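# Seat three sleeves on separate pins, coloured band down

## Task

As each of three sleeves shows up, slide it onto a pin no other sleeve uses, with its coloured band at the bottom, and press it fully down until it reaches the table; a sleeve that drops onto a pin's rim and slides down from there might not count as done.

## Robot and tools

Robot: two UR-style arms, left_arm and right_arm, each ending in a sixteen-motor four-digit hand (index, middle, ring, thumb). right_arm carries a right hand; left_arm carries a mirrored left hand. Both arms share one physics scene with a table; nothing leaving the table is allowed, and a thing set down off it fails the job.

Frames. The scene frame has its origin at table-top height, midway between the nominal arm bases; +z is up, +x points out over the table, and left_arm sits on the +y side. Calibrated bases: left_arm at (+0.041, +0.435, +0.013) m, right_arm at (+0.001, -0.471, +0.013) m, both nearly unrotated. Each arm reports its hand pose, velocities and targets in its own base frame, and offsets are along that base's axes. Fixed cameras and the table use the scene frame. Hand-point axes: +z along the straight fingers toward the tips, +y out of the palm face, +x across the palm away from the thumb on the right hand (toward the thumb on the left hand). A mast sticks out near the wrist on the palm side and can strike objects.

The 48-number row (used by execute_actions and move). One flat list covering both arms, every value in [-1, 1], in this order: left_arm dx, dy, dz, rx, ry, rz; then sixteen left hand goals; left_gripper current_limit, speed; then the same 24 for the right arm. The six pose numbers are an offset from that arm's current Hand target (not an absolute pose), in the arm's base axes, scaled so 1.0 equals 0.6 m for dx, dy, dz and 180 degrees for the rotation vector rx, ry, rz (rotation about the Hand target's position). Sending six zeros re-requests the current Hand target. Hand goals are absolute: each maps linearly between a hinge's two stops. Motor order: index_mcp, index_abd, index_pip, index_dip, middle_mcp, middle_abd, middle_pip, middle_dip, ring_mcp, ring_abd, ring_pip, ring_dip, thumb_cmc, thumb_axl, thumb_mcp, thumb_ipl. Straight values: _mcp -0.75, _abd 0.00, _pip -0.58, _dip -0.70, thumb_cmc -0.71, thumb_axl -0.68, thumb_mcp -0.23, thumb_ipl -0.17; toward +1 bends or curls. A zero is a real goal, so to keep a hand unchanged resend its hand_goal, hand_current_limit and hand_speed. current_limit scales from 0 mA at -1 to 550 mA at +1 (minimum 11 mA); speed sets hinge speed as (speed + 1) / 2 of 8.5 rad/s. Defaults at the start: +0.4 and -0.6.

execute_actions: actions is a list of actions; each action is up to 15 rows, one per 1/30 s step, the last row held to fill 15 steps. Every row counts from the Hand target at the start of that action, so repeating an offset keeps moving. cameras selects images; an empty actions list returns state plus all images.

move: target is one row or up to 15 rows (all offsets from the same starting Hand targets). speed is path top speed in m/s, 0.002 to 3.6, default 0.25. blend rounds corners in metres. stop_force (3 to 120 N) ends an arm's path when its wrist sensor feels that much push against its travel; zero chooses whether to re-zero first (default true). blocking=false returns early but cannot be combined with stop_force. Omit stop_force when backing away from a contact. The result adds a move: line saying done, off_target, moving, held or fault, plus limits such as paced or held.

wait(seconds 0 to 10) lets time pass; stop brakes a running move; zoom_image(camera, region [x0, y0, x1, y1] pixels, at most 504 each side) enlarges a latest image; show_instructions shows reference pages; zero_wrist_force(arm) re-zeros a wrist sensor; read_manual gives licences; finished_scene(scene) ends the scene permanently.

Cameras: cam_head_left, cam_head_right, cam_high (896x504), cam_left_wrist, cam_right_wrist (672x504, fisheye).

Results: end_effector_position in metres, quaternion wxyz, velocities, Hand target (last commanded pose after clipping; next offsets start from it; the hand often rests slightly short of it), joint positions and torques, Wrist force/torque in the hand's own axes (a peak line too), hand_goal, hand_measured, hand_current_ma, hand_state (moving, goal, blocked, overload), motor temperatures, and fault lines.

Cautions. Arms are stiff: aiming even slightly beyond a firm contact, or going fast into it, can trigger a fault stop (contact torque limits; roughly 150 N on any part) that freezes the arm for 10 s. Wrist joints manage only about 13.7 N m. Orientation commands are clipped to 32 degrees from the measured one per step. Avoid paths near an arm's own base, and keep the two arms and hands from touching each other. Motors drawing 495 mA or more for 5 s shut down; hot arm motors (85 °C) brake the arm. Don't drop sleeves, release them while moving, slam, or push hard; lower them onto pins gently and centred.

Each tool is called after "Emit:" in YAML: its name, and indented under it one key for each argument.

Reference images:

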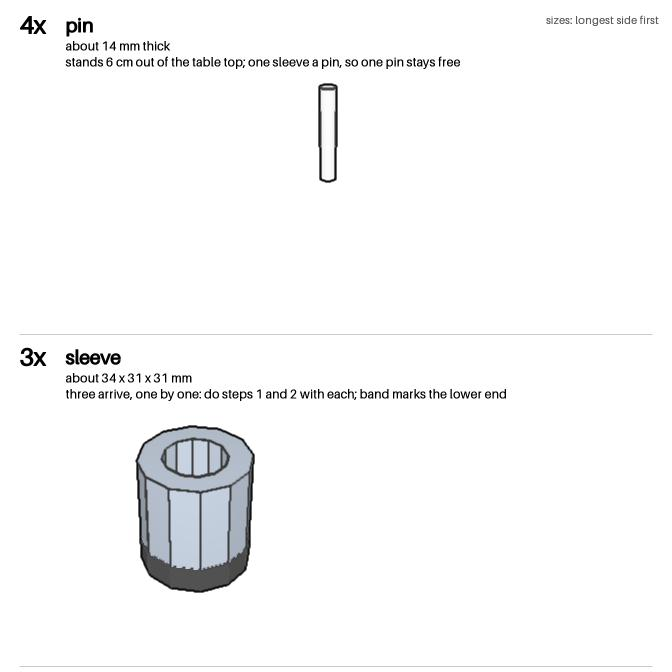

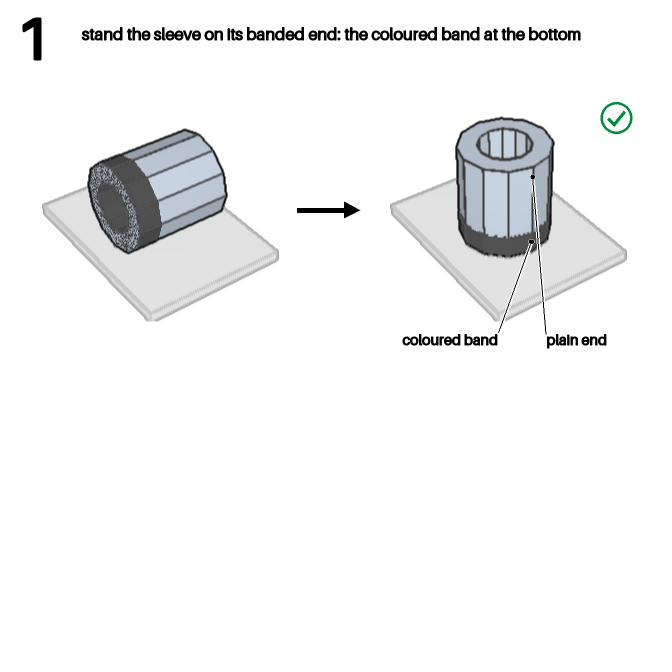

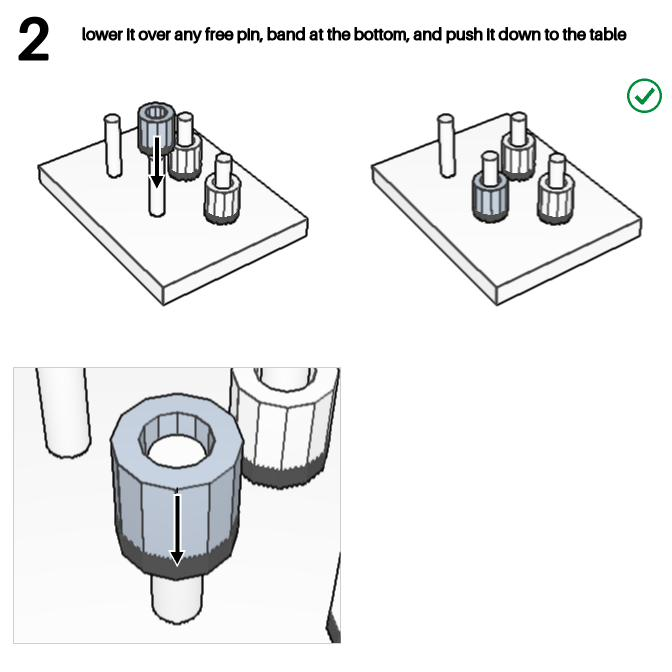

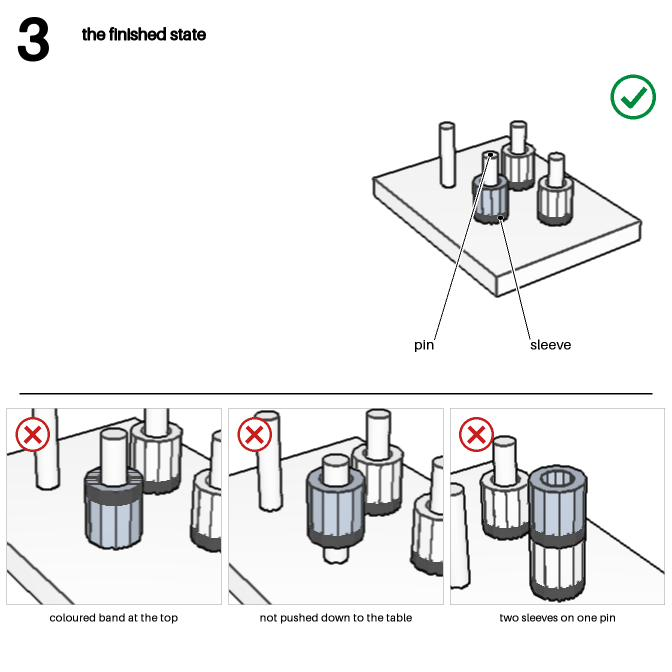

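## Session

Emit:
execute_actions:
  actions: []

Scene clock: 0.00 s.
left_arm: end_effector_position=(+0.3890, +0.2088, +0.3274) hand_goal=(-0.754, +0.000, -0.576, -0.696, -0.754, +0.000, -0.576, -0.696, -0.754, +0.000, -0.576, -0.696, -0.714, -0.678, -0.226, -0.168) hand_measured=(-0.754, +0.000, -0.576, -0.696, -0.754, +0.000, -0.576, -0.696, -0.754, +0.000, -0.576, -0.696, -0.714, -0.678, -0.226, -0.168) hand_current_ma=(+0, +0, +0, +0, +0, +0, +0, +0, +0, +0, +0, +0, +0, +0, +0, +0) hand_state=(goal, goal, goal, goal, goal, goal, goal, goal, goal, goal, goal, goal, goal, goal, goal, goal) hand_current_limit=0.40 hand_speed=-0.60 end_effector_quat_wxyz=(+0.665, +0.631, +0.344, +0.205) | right_arm: end_effector_position=(+0.9090, +0.0969, +0.3240) hand_goal=(-0.754, +0.000, -0.576, -0.696, -0.754, +0.000, -0.576, -0.696, -0.754, +0.000, -0.576, -0.696, -0.714, -0.678, -0.226, -0.168) hand_measured=(-0.754, +0.000, -0.576, -0.696, -0.754, +0.000, -0.576, -0.696, -0.754, +0.000, -0.576, -0.696, -0.714, -0.678, -0.226, -0.168) hand_current_ma=(+0, +0, +0, +0, +0, +0, +0, +0, +0, +0, +0, +0, +0, +0, +0, +0) hand_state=(goal, goal, goal, goal, goal, goal, goal, goal, goal, goal, goal, goal, goal, goal, goal, goal) hand_current_limit=0.40 hand_speed=-0.60 end_effector_quat_wxyz=(+0.219, +0.679, +0.643, +0.279)
Joint positions: left_arm=[4.538 -1.684 -2.083 -2.461 0.599 -3.387] | right_arm=[-0.031 -0.953 1.298 -2.638 -1.489 0.054]
Joint velocities: within noise
Joint torques (N m): no reading
Motor temperatures (°C): left_arm=[23 26 27 29 30 34] | right_arm=[25 26 22 32 29 28]
Wrist force (N): no reading
Wrist torque (N m): no reading
Wrist force, peak (N): no reading
Hand target: left_arm +0.3890, +0.2088, +0.3274; +0.665, +0.631, +0.344, +0.205 | right_arm +0.9090, +0.0969, +0.3240; +0.219, +0.679, +0.643, +0.279
camera_calibration:
cam_left_wrist: T_world_to_cam=[[-0.622621, -0.654579, -0.4288, 0.487217], [-0.378938, 0.731643, -0.566661, 0.120278], [0.684653, -0.190326, -0.703581, 0.12044], [0, 0, 0, 1]] pos_world=[0.26647, 0.253844, 0.361815]
cam_right_wrist: T_world_to_cam=[[0.464865, -0.819193, 0.335891, -0.416893], [-0.885283, -0.435742, 0.162492, 0.75178], [0.01325, -0.372895, -0.927779, 0.447187], [0, 0, 0, 1]] pos_world=[0.853411, 0.15282, 0.432764]

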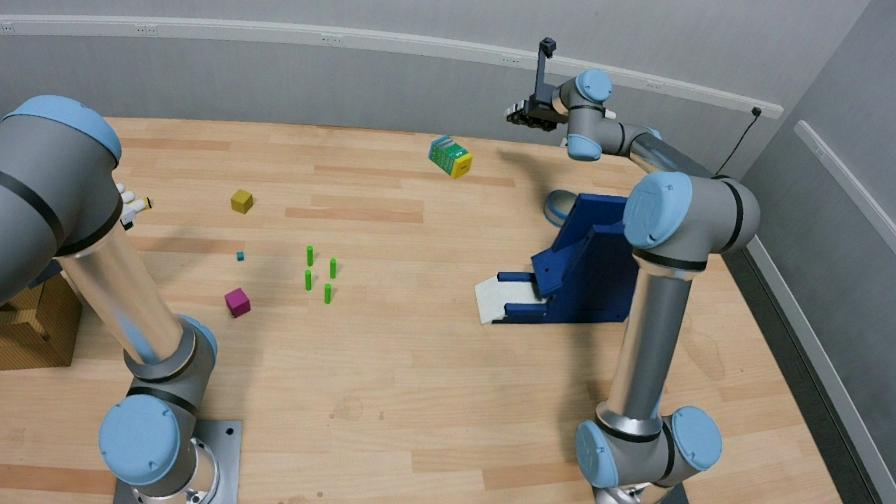

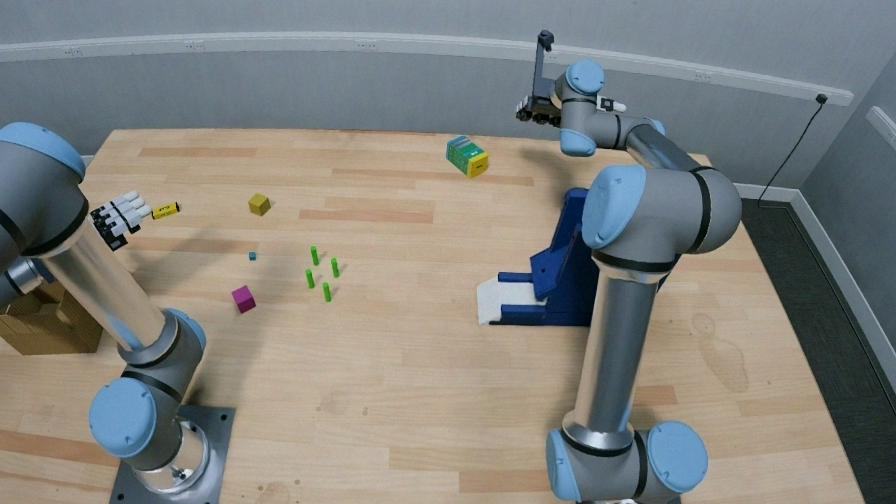

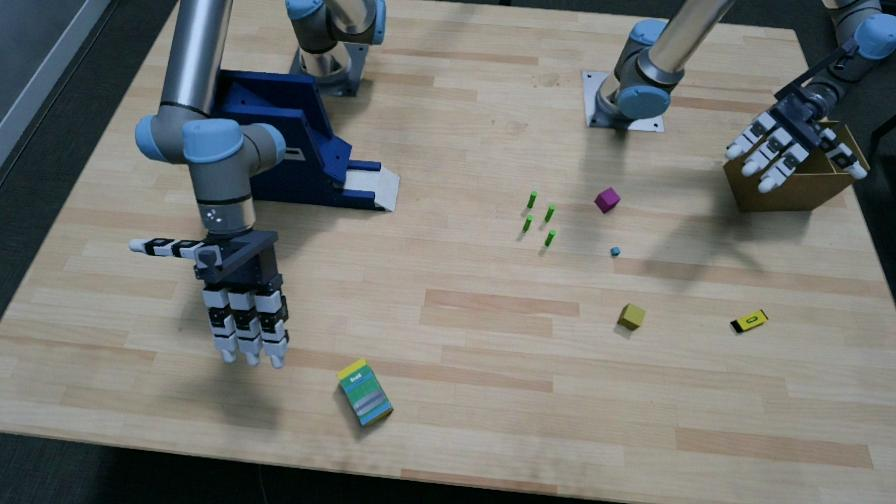

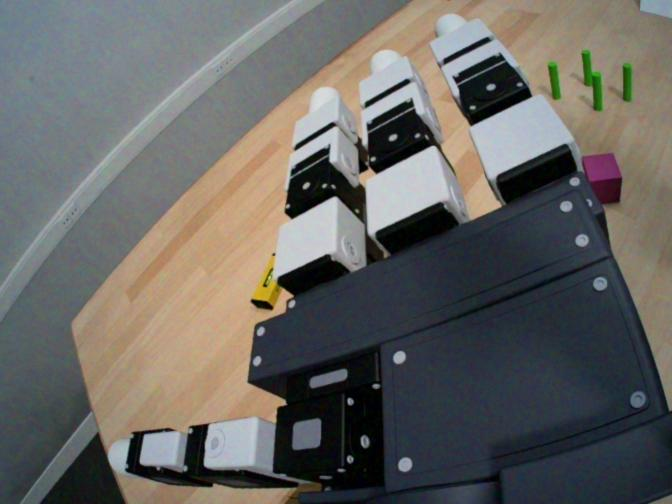

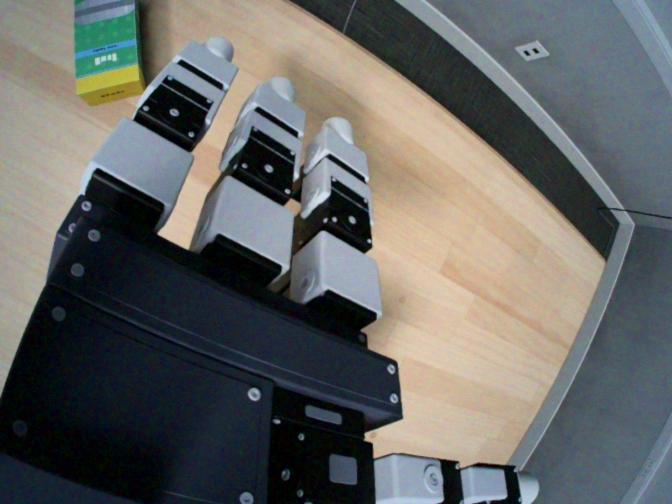

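Emit:
wait:
  seconds: 0.5
  cameras: ["cam_head_left","cam_head_right","cam_high"]

Emit:
zoom_image:
  camera: "cam_head_left"
  region: [282, 240, 352, 310]

Emit:
zoom_image:
  camera: "cam_head_right"
  region: [282, 240, 352, 310]

Emit:
zoom_image:
  camera: "cam_high"
  region: [502, 182, 572, 252]

Emit:
zoom_image:
  camera: "cam_head_left"
  region: [460, 180, 660, 340]

Scene clock: 0.77 s.
left_arm: end_effector_position=(+0.3890, +0.2088, +0.3274) hand_goal=(-0.754, +0.000, -0.576, -0.696, -0.754, +0.000, -0.576, -0.696, -0.754, +0.000, -0.576, -0.696, -0.714, -0.678, -0.226, -0.168) hand_measured=(-0.760, +0.000, -0.576, -0.696, -0.762, +0.000, -0.576, -0.696, -0.760, +0.000, -0.576, -0.696, -0.720, -0.678, -0.226, -0.168) hand_current_ma=(-32, +0, -3, +0, -35, +0, -3, +0, -31, +0, -3, +0, -30, +3, +1, +2) hand_state=(goal, goal, goal, goal, goal, goal, goal, goal, goal, goal, goal, goal, goal, goal, goal, goal) hand_current_limit=0.40 hand_speed=-0.60 end_effector_quat_wxyz=(+0.665, +0.631, +0.344, +0.205) | right_arm: end_effector_position=(+0.9090, +0.0969, +0.3240) hand_goal=(-0.754, +0.000, -0.576, -0.696, -0.754, +0.000, -0.576, -0.696, -0.754, +0.000, -0.576, -0.696, -0.714, -0.678, -0.226, -0.168) hand_measured=(-0.756, +0.000, -0.576, -0.696, -0.758, +0.000, -0.576, -0.696, -0.756, +0.000, -0.576, -0.696, -0.718, -0.678, -0.224, -0.168) hand_current_ma=(-1, +0, +0, +0, -1, +0, +0, +0, -1, +0, +0, +0, -1, +0, +0, +0) hand_state=(goal, goal, goal, goal, goal, goal, goal, goal, goal, goal, goal, goal, goal, goal, goal, goal) hand_current_limit=0.40 hand_speed=-0.60 end_effector_quat_wxyz=(+0.219, +0.679, +0.643, +0.279)
Joint positions: left_arm=[4.538 -1.684 -2.083 -2.461 0.599 -3.387] | right_arm=[-0.031 -0.953 1.298 -2.638 -1.489 0.054]
Joint torques (N m): left_arm=[-0.72 19.71 14.14 -1.02 -0.12 -0.21] | right_arm=[0.95 -52.52 -23.65 -3.02 0.15 0.16]
Wrist force (N): left_arm=[-0.1 -0.2 0.1] | right_arm=[0.3 0.1 0.0]
Wrist torque (N m): left_arm=[-0.02 0.02 0.00] | right_arm=[0.01 -0.03 0.03]
Wrist force, peak (N): left_arm=[0.3 -0.4 0.2] | right_arm=[0.3 -0.4 0.1]
Hand target: left_arm +0.3890, +0.2088, +0.3274; +0.665, +0.631, +0.344, +0.205 | right_arm +0.9090, +0.0969, +0.3240; +0.219, +0.679, +0.643, +0.279
wait: 0.50 s; at rest from the start
Images, in order (width x height): cam_head_left 896x504, cam_head_right 896x504, cam_high 896x504.

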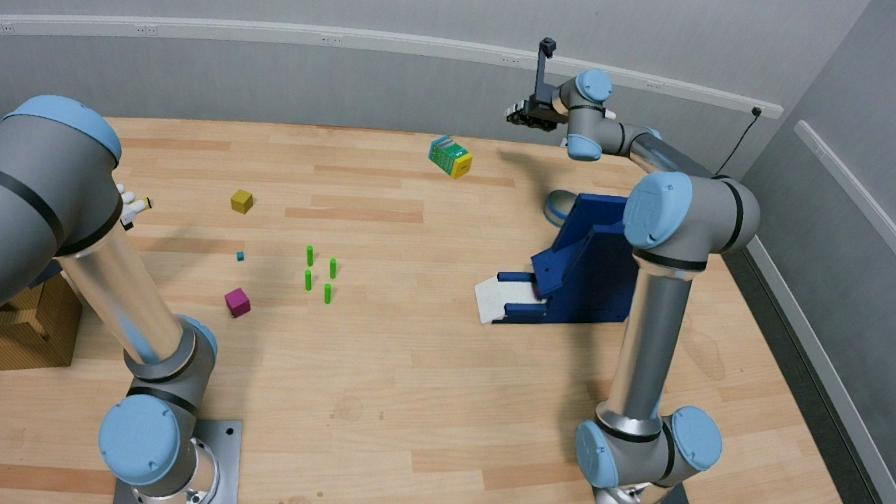

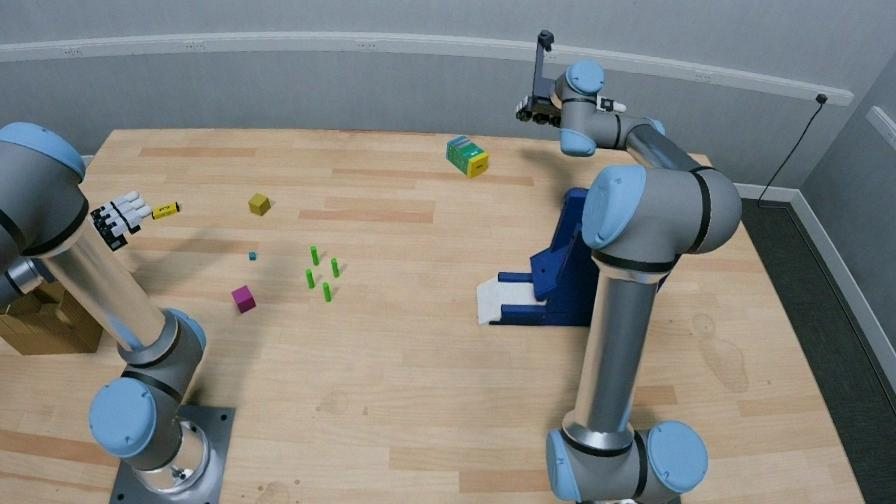

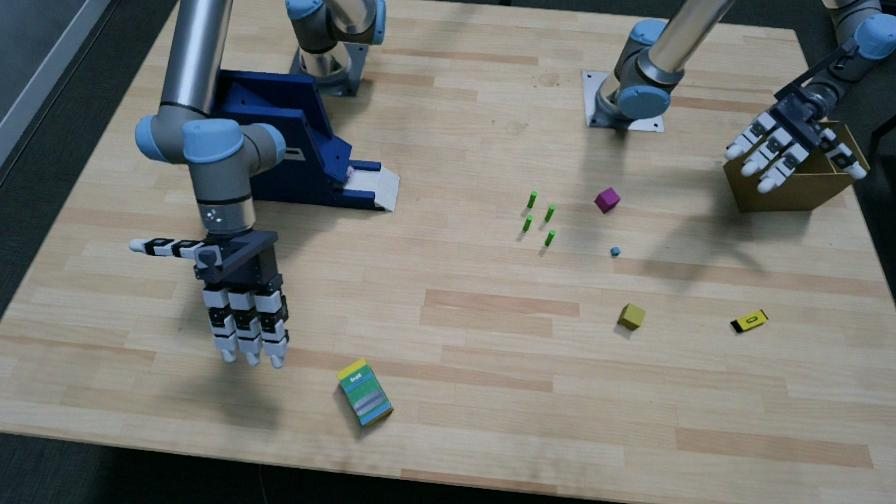

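Scaled by 7.200 from the camera's 896x504 image, which has a finer 1280x720 frame.

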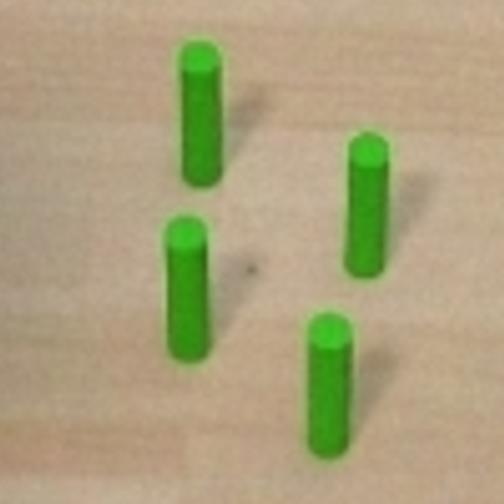

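Scaled by 7.200 from the camera's 896x504 image, which has a finer 1280x720 frame.

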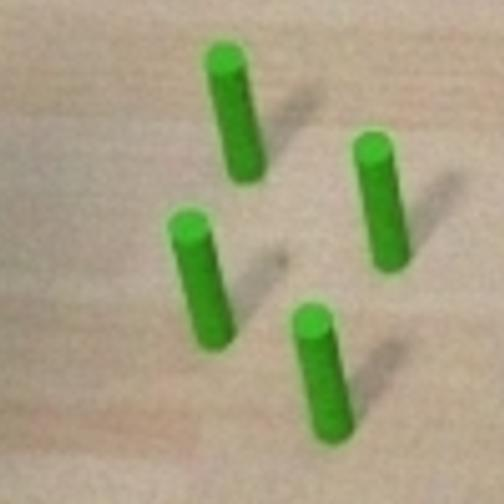

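Scaled by 7.200 from the camera's 896x504 image, which has a finer 1280x720 frame.

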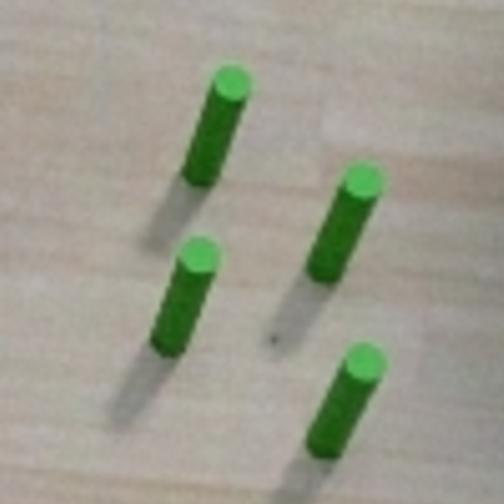

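Scaled by 2.520 from the camera's 896x504 image, which has a finer 1280x720 frame.

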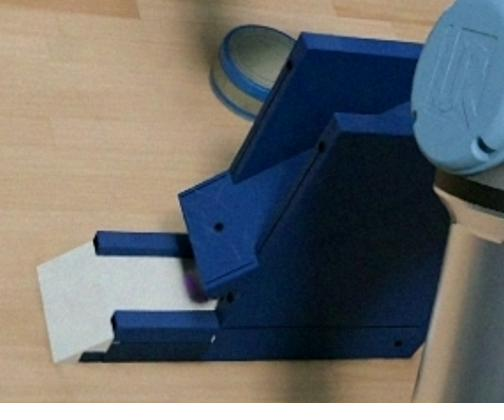

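Emit:
wait:
  seconds: 1.5
  cameras: ["cam_head_left","cam_head_right","cam_high"]

Emit:
zoom_image:
  camera: "cam_head_left"
  region: [400, 240, 560, 368]

Emit:
zoom_image:
  camera: "cam_high"
  region: [300, 140, 460, 268]

Scene clock: 2.67 s.
left_arm: end_effector_position=(+0.3890, +0.2088, +0.3274) hand_goal=(-0.754, +0.000, -0.576, -0.696, -0.754, +0.000, -0.576, -0.696, -0.754, +0.000, -0.576, -0.696, -0.714, -0.678, -0.226, -0.168) hand_measured=(-0.760, +0.000, -0.576, -0.696, -0.762, +0.000, -0.576, -0.696, -0.760, +0.000, -0.576, -0.696, -0.720, -0.678, -0.226, -0.168) hand_current_ma=(-32, +0, -3, +0, -35, +0, -3, +0, -31, +0, -3, +0, -30, +3, +1, +2) hand_state=(goal, goal, goal, goal, goal, goal, goal, goal, goal, goal, goal, goal, goal, goal, goal, goal) hand_current_limit=0.40 hand_speed=-0.60 end_effector_quat_wxyz=(+0.665, +0.631, +0.344, +0.205) | right_arm: end_effector_position=(+0.9090, +0.0969, +0.3240) hand_goal=(-0.754, +0.000, -0.576, -0.696, -0.754, +0.000, -0.576, -0.696, -0.754, +0.000, -0.576, -0.696, -0.714, -0.678, -0.226, -0.168) hand_measured=(-0.756, +0.000, -0.576, -0.696, -0.758, +0.000, -0.576, -0.696, -0.756, +0.000, -0.576, -0.696, -0.718, -0.678, -0.224, -0.168) hand_current_ma=(-1, +0, +0, +0, -1, +0, +0, +0, -1, +0, +0, +0, -1, +0, +0, +0) hand_state=(goal, goal, goal, goal, goal, goal, goal, goal, goal, goal, goal, goal, goal, goal, goal, goal) hand_current_limit=0.40 hand_speed=-0.60 end_effector_quat_wxyz=(+0.219, +0.679, +0.643, +0.279)
Joint positions: left_arm=[4.538 -1.684 -2.083 -2.461 0.599 -3.387] | right_arm=[-0.031 -0.953 1.298 -2.638 -1.489 0.054]
Joint torques (N m): left_arm=[0.4 19.02 14.89 -0.97 0 0.12] | right_arm=[1.18 -51.66 -24.04 -3.18 0.15 0.22]
Wrist force (N): left_arm=[0.0 0.1 -0.1] | right_arm=[0.2 -0.3 0.2]
Wrist torque (N m): left_arm=[0.03 -0.01 0.01] | right_arm=[-0.06 -0.03 0.01]
Wrist force, peak (N): left_arm=[0.3 0.1 -0.5] | right_arm=[0.5 -0.3 0.3]
Hand target: left_arm +0.3890, +0.2088, +0.3274; +0.665, +0.631, +0.344, +0.205 | right_arm +0.9090, +0.0969, +0.3240; +0.219, +0.679, +0.643, +0.279
wait: 1.50 s; at rest from the start
Images, in order (width x height): cam_head_left 896x504, cam_head_right 896x504, cam_high 896x504.

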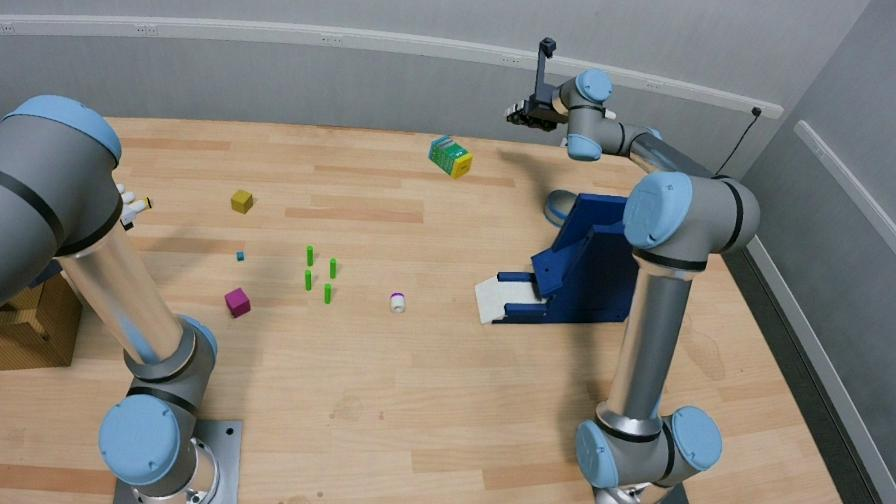

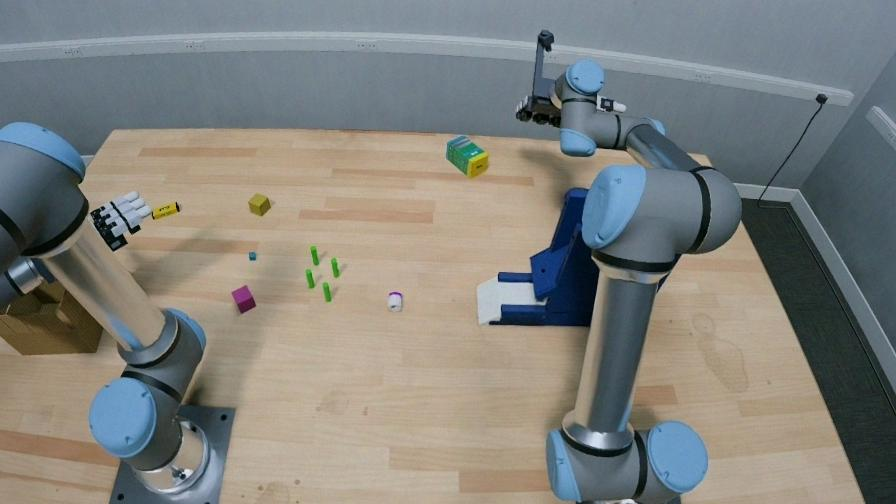

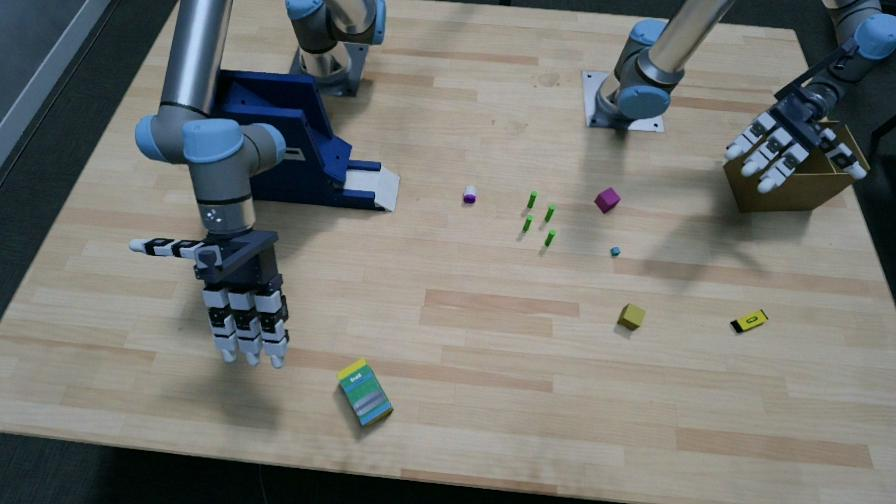

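Scaled by 3.150 from the camera's 896x504 image, which has a finer 1280x720 frame.

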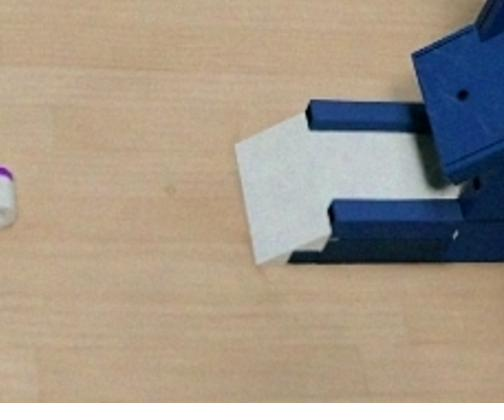

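Scaled by 3.150 from the camera's 896x504 image, which has a finer 1280x720 frame.

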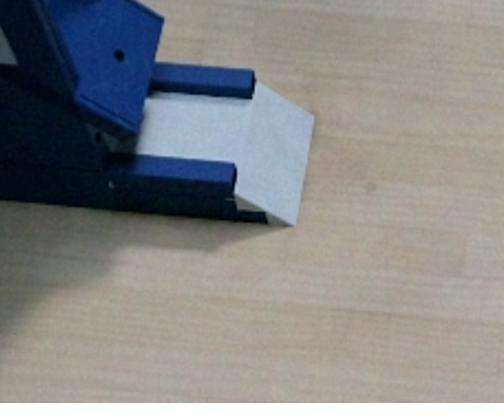

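Emit:
wait:
  seconds: 0.5
  cameras: ["cam_head_left","cam_head_right","cam_high"]

Emit:
zoom_image:
  camera: "cam_head_left"
  region: [373, 279, 421, 327]

Emit:
zoom_image:
  camera: "cam_head_right"
  region: [372, 278, 420, 326]

Emit:
zoom_image:
  camera: "cam_high"
  region: [445, 171, 493, 219]

Scene clock: 3.33 s.
left_arm: end_effector_position=(+0.3890, +0.2088, +0.3274) hand_goal=(-0.754, +0.000, -0.576, -0.696, -0.754, +0.000, -0.576, -0.696, -0.754, +0.000, -0.576, -0.696, -0.714, -0.678, -0.226, -0.168) hand_measured=(-0.760, +0.000, -0.576, -0.696, -0.762, +0.000, -0.576, -0.696, -0.760, +0.000, -0.576, -0.696, -0.720, -0.678, -0.226, -0.168) hand_current_ma=(-32, +0, -3, +0, -35, +0, -3, +0, -31, +0, -3, +0, -30, +3, +1, +2) hand_state=(goal, goal, goal, goal, goal, goal, goal, goal, goal, goal, goal, goal, goal, goal, goal, goal) hand_current_limit=0.40 hand_speed=-0.60 end_effector_quat_wxyz=(+0.665, +0.631, +0.344, +0.205) | right_arm: end_effector_position=(+0.9090, +0.0969, +0.3240) hand_goal=(-0.754, +0.000, -0.576, -0.696, -0.754, +0.000, -0.576, -0.696, -0.754, +0.000, -0.576, -0.696, -0.714, -0.678, -0.226, -0.168) hand_measured=(-0.756, +0.000, -0.576, -0.696, -0.758, +0.000, -0.576, -0.696, -0.756, +0.000, -0.576, -0.696, -0.718, -0.678, -0.224, -0.168) hand_current_ma=(-1, +0, +0, +0, -1, +0, +0, +0, -1, +0, +0, +0, -1, +0, +0, +0) hand_state=(goal, goal, goal, goal, goal, goal, goal, goal, goal, goal, goal, goal, goal, goal, goal, goal) hand_current_limit=0.40 hand_speed=-0.60 end_effector_quat_wxyz=(+0.219, +0.679, +0.643, +0.279)
Joint positions: left_arm=[4.538 -1.684 -2.083 -2.461 0.599 -3.387] | right_arm=[-0.031 -0.953 1.298 -2.638 -1.489 0.054]
Joint torques (N m): left_arm=[-0.6 19.91 14.57 -1.03 -0.24 -0.04] | right_arm=[0.95 -52.31 -23.95 -3.22 0.38 0.19]
Wrist force (N): left_arm=[0.0 -0.2 0.1] | right_arm=[0.4 -0.4 0.1]
Wrist torque (N m): left_arm=[-0.02 -0.01 0.01] | right_arm=[-0.05 -0.05 0.03]
Wrist force, peak (N): left_arm=[-0.3 0.1 0.4] | right_arm=[0.6 -0.2 -0.1]
Hand target: left_arm +0.3890, +0.2088, +0.3274; +0.665, +0.631, +0.344, +0.205 | right_arm +0.9090, +0.0969, +0.3240; +0.219, +0.679, +0.643, +0.279
wait: 0.50 s; at rest from the start
Images, in order (width x height): cam_head_left 896x504, cam_head_right 896x504, cam_high 896x504.

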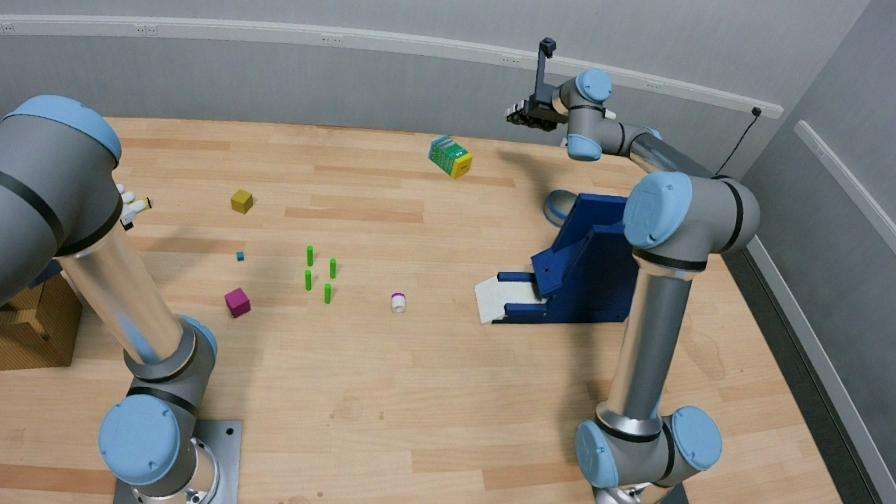

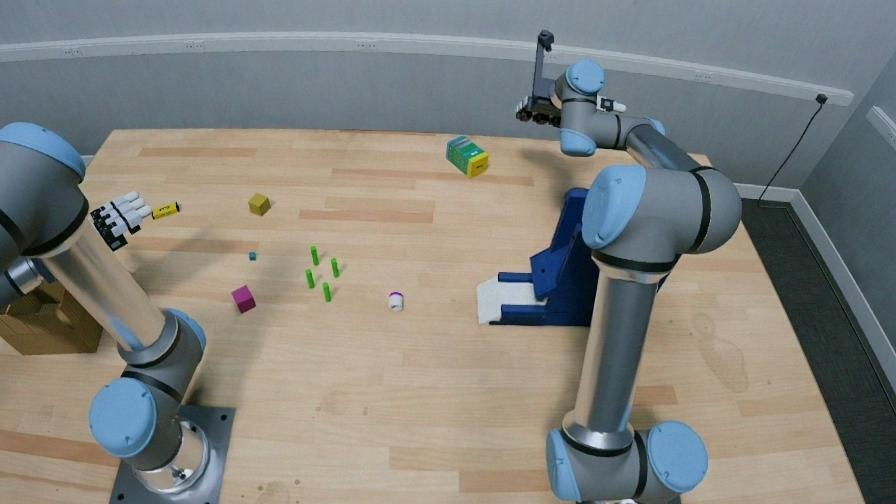

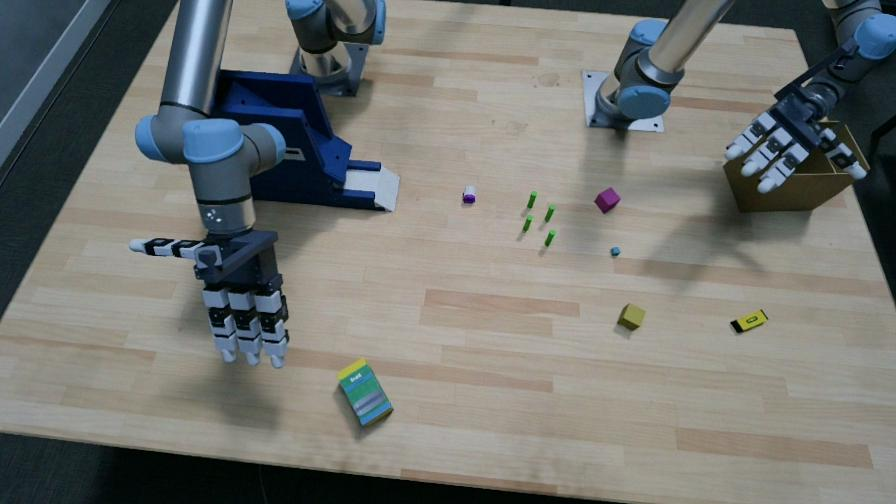

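Scaled by 10.500 from the camera's 896x504 image, which has a finer 1280x720 frame.

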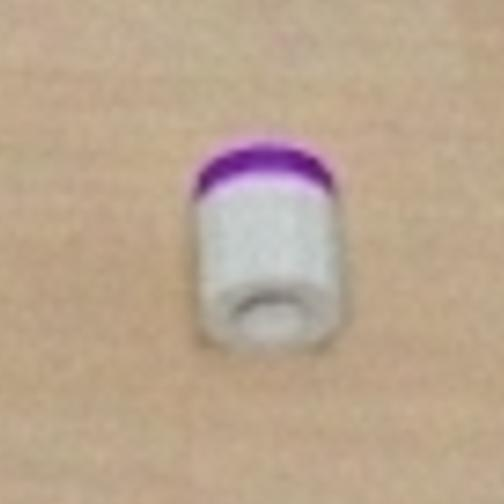

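Scaled by 10.500 from the camera's 896x504 image, which has a finer 1280x720 frame.

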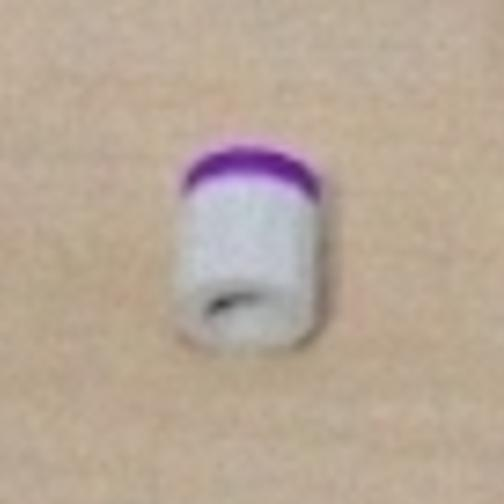

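Scaled by 10.500 from the camera's 896x504 image, which has a finer 1280x720 frame.

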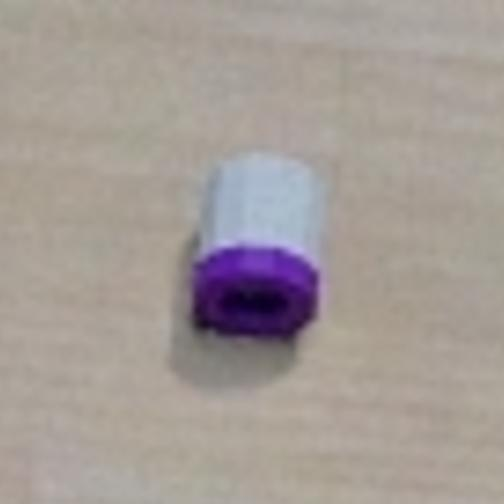

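Emit:
move:
  target:
    - [-0.0158,-0.4783,-0.0623,0.1940,-0.0123,-0.3454,-0.754,-0.2,-0.576,-0.696,-0.754,0.2,-0.576,-0.696,0.35,0,0.6,0.44,-0.714,-0.678,-0.226,-0.168,0.4,-0.6,0,0,0,0,0,0,-0.754,0,-0.576,-0.696,-0.754,0,-0.576,-0.696,-0.754,0,-0.576,-0.696,-0.714,-0.678,-0.226,-0.168,0.4,-0.6]
    - [-0.1010,-0.7462,-0.1457,0.4661,-0.1121,-0.5555,-0.754,-0.2,-0.576,-0.696,-0.754,0.2,-0.576,-0.696,0.35,0,0.6,0.44,-0.714,-0.678,-0.226,-0.168,0.4,-0.6,0,0,0,0,0,0,-0.754,0,-0.576,-0.696,-0.754,0,-0.576,-0.696,-0.754,0,-0.576,-0.696,-0.714,-0.678,-0.226,-0.168,0.4,-0.6]
  speed: 0.5
  blend: [0.05, 0]

Emit:
move:
  target: [-0.1177,-0.3310,-0.2025,0.0408,-0.2471,-0.1612,-0.754,-0.2,-0.576,-0.696,-0.754,0.2,-0.576,-0.696,0.35,0,0.6,0.44,-0.714,-0.678,-0.226,-0.168,0.4,-0.93,0,0,0,0,0,0,-0.754,0,-0.576,-0.696,-0.754,0,-0.576,-0.696,-0.754,0,-0.576,-0.696,-0.714,-0.678,-0.226,-0.168,0.4,-0.6]
  speed: 0.4
  cameras: ["cam_head_left","cam_head_right","cam_high"]

Emit:
zoom_image:
  camera: "cam_head_left"
  region: [360, 256, 440, 336]

Emit:
zoom_image:
  camera: "cam_head_right"
  region: [356, 256, 436, 336]

Emit:
zoom_image:
  camera: "cam_high"
  region: [430, 150, 510, 230]

Scene clock: 13.30 s.
left_arm: end_effector_position=(+0.3284, -0.2388, +0.2399) hand_goal=(-0.754, -0.200, -0.576, -0.696, -0.754, +0.200, -0.576, -0.696, +0.350, +0.000, +0.600, +0.440, -0.714, -0.678, -0.226, -0.168) hand_measured=(-0.758, -0.198, -0.576, -0.696, -0.758, +0.196, -0.576, -0.696, +0.342, +0.000, +0.598, +0.438, -0.720, -0.678, -0.224, -0.168) hand_current_ma=(-20, +9, -3, +0, -23, -14, -3, +0, -35, +0, -4, -10, -28, +3, +11, +2) hand_state=(goal, goal, goal, goal, goal, goal, goal, goal, goal, goal, goal, goal, goal, goal, goal, goal) hand_current_limit=0.40 hand_speed=-0.60 end_effector_quat_wxyz=(+0.094, +0.851, -0.509, -0.089) | right_arm: end_effector_position=(+0.9090, +0.0969, +0.3240) hand_goal=(-0.754, +0.000, -0.576, -0.696, -0.754, +0.000, -0.576, -0.696, -0.754, +0.000, -0.576, -0.696, -0.714, -0.678, -0.226, -0.168) hand_measured=(-0.756, +0.000, -0.576, -0.696, -0.758, +0.000, -0.576, -0.696, -0.756, +0.000, -0.576, -0.696, -0.718, -0.678, -0.224, -0.168) hand_current_ma=(-1, +0, +0, +0, -1, +0, +0, +0, -1, +0, +0, +0, -1, +0, +0, +0) hand_state=(goal, goal, goal, goal, goal, goal, goal, goal, goal, goal, goal, goal, goal, goal, goal, goal) hand_current_limit=0.40 hand_speed=-0.60 end_effector_quat_wxyz=(+0.219, +0.679, +0.643, +0.279)
Joint positions: left_arm=[3.075 -1.54 -1.916 -1.502 1.485 -3.691] | right_arm=[-0.031 -0.953 1.298 -2.638 -1.489 0.054]
Joint torques (N m): left_arm=[-8.52 12.77 26.39 4.18 1.38 -2.79] | right_arm=[0.34 -53.05 -23.89 -3.23 0.15 0.15]
Wrist force (N): left_arm=[-0.7 0.8 -0.2] | right_arm=[0.2 -0.3 0.0]
Wrist torque (N m): left_arm=[0.20 0.13 -0.10] | right_arm=[-0.04 -0.03 0.01]
Wrist force, peak (N): left_arm=[0.4 1.7 0.0] | right_arm=[0.6 -0.3 0.2]
Hand target: left_arm +0.3284, -0.2389, +0.2399; +0.094, +0.851, -0.509, -0.089 | right_arm +0.9090, +0.0969, +0.3240; +0.219, +0.679, +0.643, +0.279
Off the commanded pose: left_arm 0.000 m, 0 deg | right_arm 0.000 m, 0 deg.
move: done

Scene clock: 15.10 s.
left_arm: end_effector_position=(+0.2578, -0.4374, +0.1185) hand_goal=(-0.754, -0.200, -0.576, -0.696, -0.754, +0.200, -0.576, -0.696, +0.350, +0.000, +0.600, +0.440, -0.714, -0.678, -0.226, -0.168) hand_measured=(-0.750, -0.198, -0.576, -0.696, -0.750, +0.196, -0.576, -0.696, +0.342, +0.000, +0.598, +0.438, -0.712, -0.678, -0.224, -0.168) hand_current_ma=(+15, +9, -3, +0, +17, -14, -3, +0, -35, +0, -4, -10, +12, +3, +11, +2) hand_state=(goal, goal, goal, goal, goal, goal, goal, goal, goal, goal, goal, goal, goal, goal, goal, goal) hand_current_limit=0.40 hand_speed=-0.93 end_effector_quat_wxyz=(-0.181, +0.675, -0.692, +0.184) | right_arm: end_effector_position=(+0.9090, +0.0969, +0.3240) hand_goal=(-0.754, +0.000, -0.576, -0.696, -0.754, +0.000, -0.576, -0.696, -0.754, +0.000, -0.576, -0.696, -0.714, -0.678, -0.226, -0.168) hand_measured=(-0.756, +0.000, -0.576, -0.696, -0.758, +0.000, -0.576, -0.696, -0.756, +0.000, -0.576, -0.696, -0.718, -0.678, -0.224, -0.168) hand_current_ma=(-1, +0, +0, +0, -1, +0, +0, +0, -1, +0, +0, +0, -1, +0, +0, +0) hand_state=(goal, goal, goal, goal, goal, goal, goal, goal, goal, goal, goal, goal, goal, goal, goal, goal) hand_current_limit=0.40 hand_speed=-0.60 end_effector_quat_wxyz=(+0.219, +0.679, +0.643, +0.279)
Joint positions: left_arm=[2.344 -1.72 -2.149 -0.453 1.927 -3.844] | right_arm=[-0.031 -0.953 1.298 -2.638 -1.489 0.054]
Joint torques (N m): left_arm=[-9.28 16.95 23.25 5.16 2.17 2.34] | right_arm=[0.98 -53.24 -24.17 -3.1 0.27 0.15]
Wrist force (N): left_arm=[-0.8 1.2 -0.3] | right_arm=[0.1 -0.2 0.2]
Wrist torque (N m): left_arm=[0.35 0.17 -0.21] | right_arm=[-0.05 -0.02 0.00]
Wrist force, peak (N): left_arm=[0.4 2.0 -0.5] | right_arm=[0.6 -0.1 0.1]
Hand target: left_arm +0.2578, -0.4375, +0.1184; -0.181, +0.675, -0.692, +0.184 | right_arm +0.9090, +0.0969, +0.3240; +0.219, +0.679, +0.643, +0.279
Off the commanded pose: left_arm 0.000 m, 0 deg | right_arm 0.000 m, 0 deg.
move: done
Images, in order (width x height): cam_head_left 896x504, cam_head_right 896x504, cam_high 896x504.

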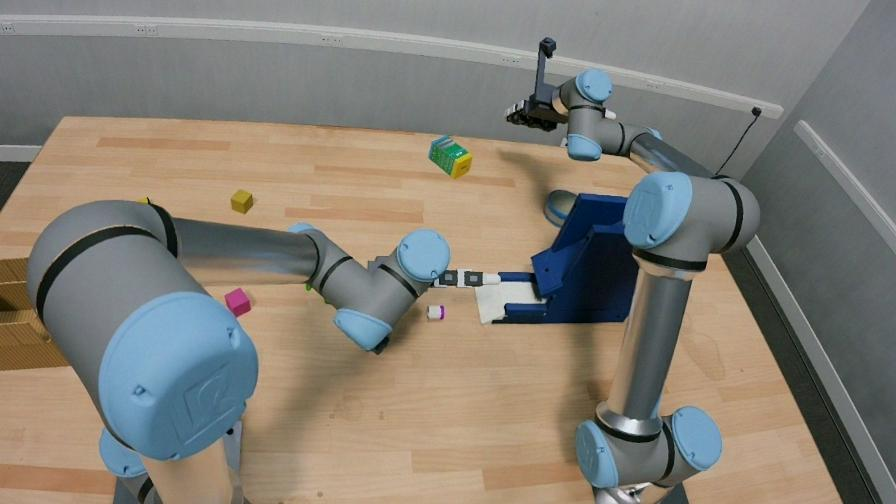

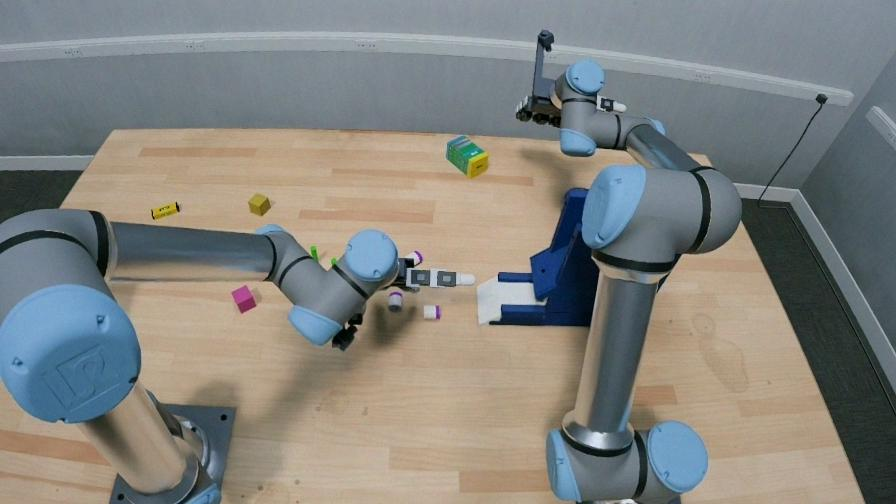

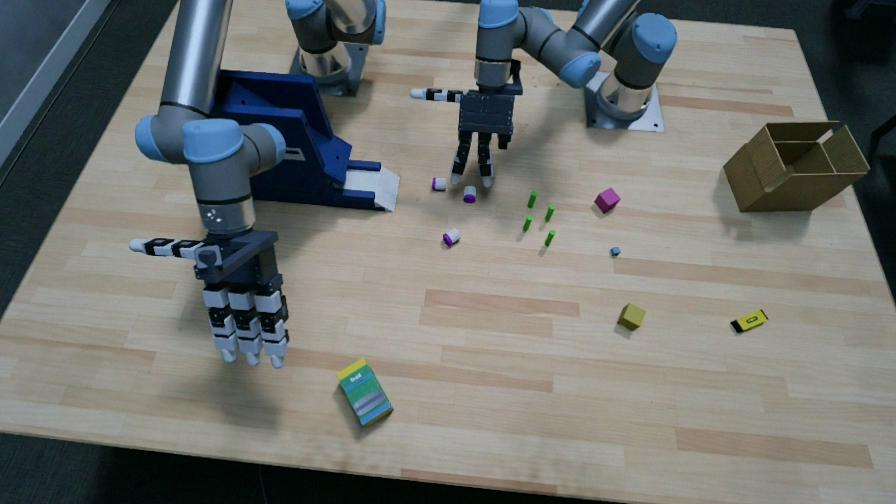

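Scaled by 6.300 from the camera's 896x504 image, which has a finer 1280x720 frame.

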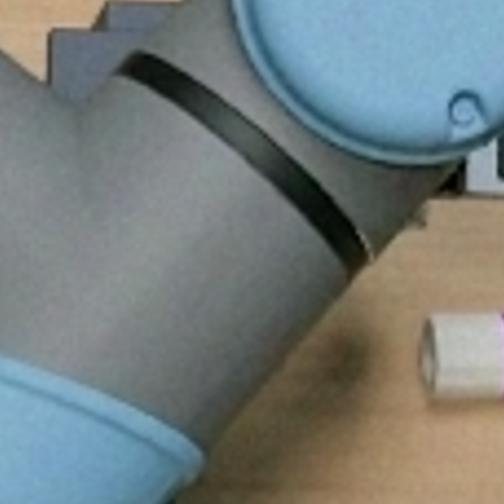

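Scaled by 6.300 from the camera's 896x504 image, which has a finer 1280x720 frame.

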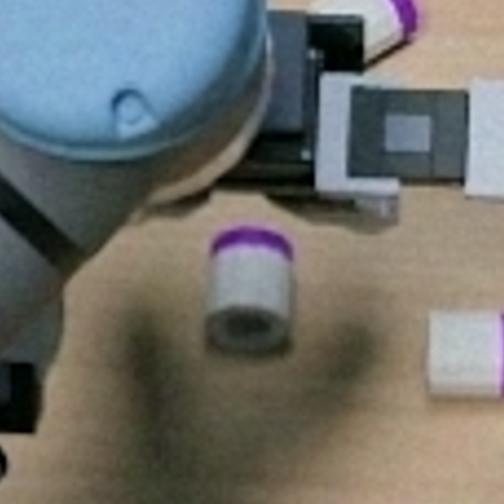

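Scaled by 6.300 from the camera's 896x504 image, which has a finer 1280x720 frame.

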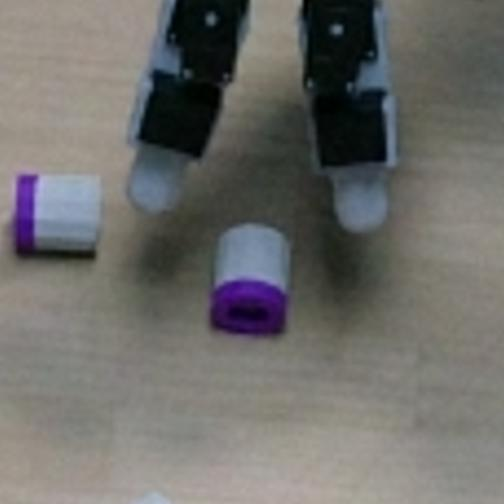

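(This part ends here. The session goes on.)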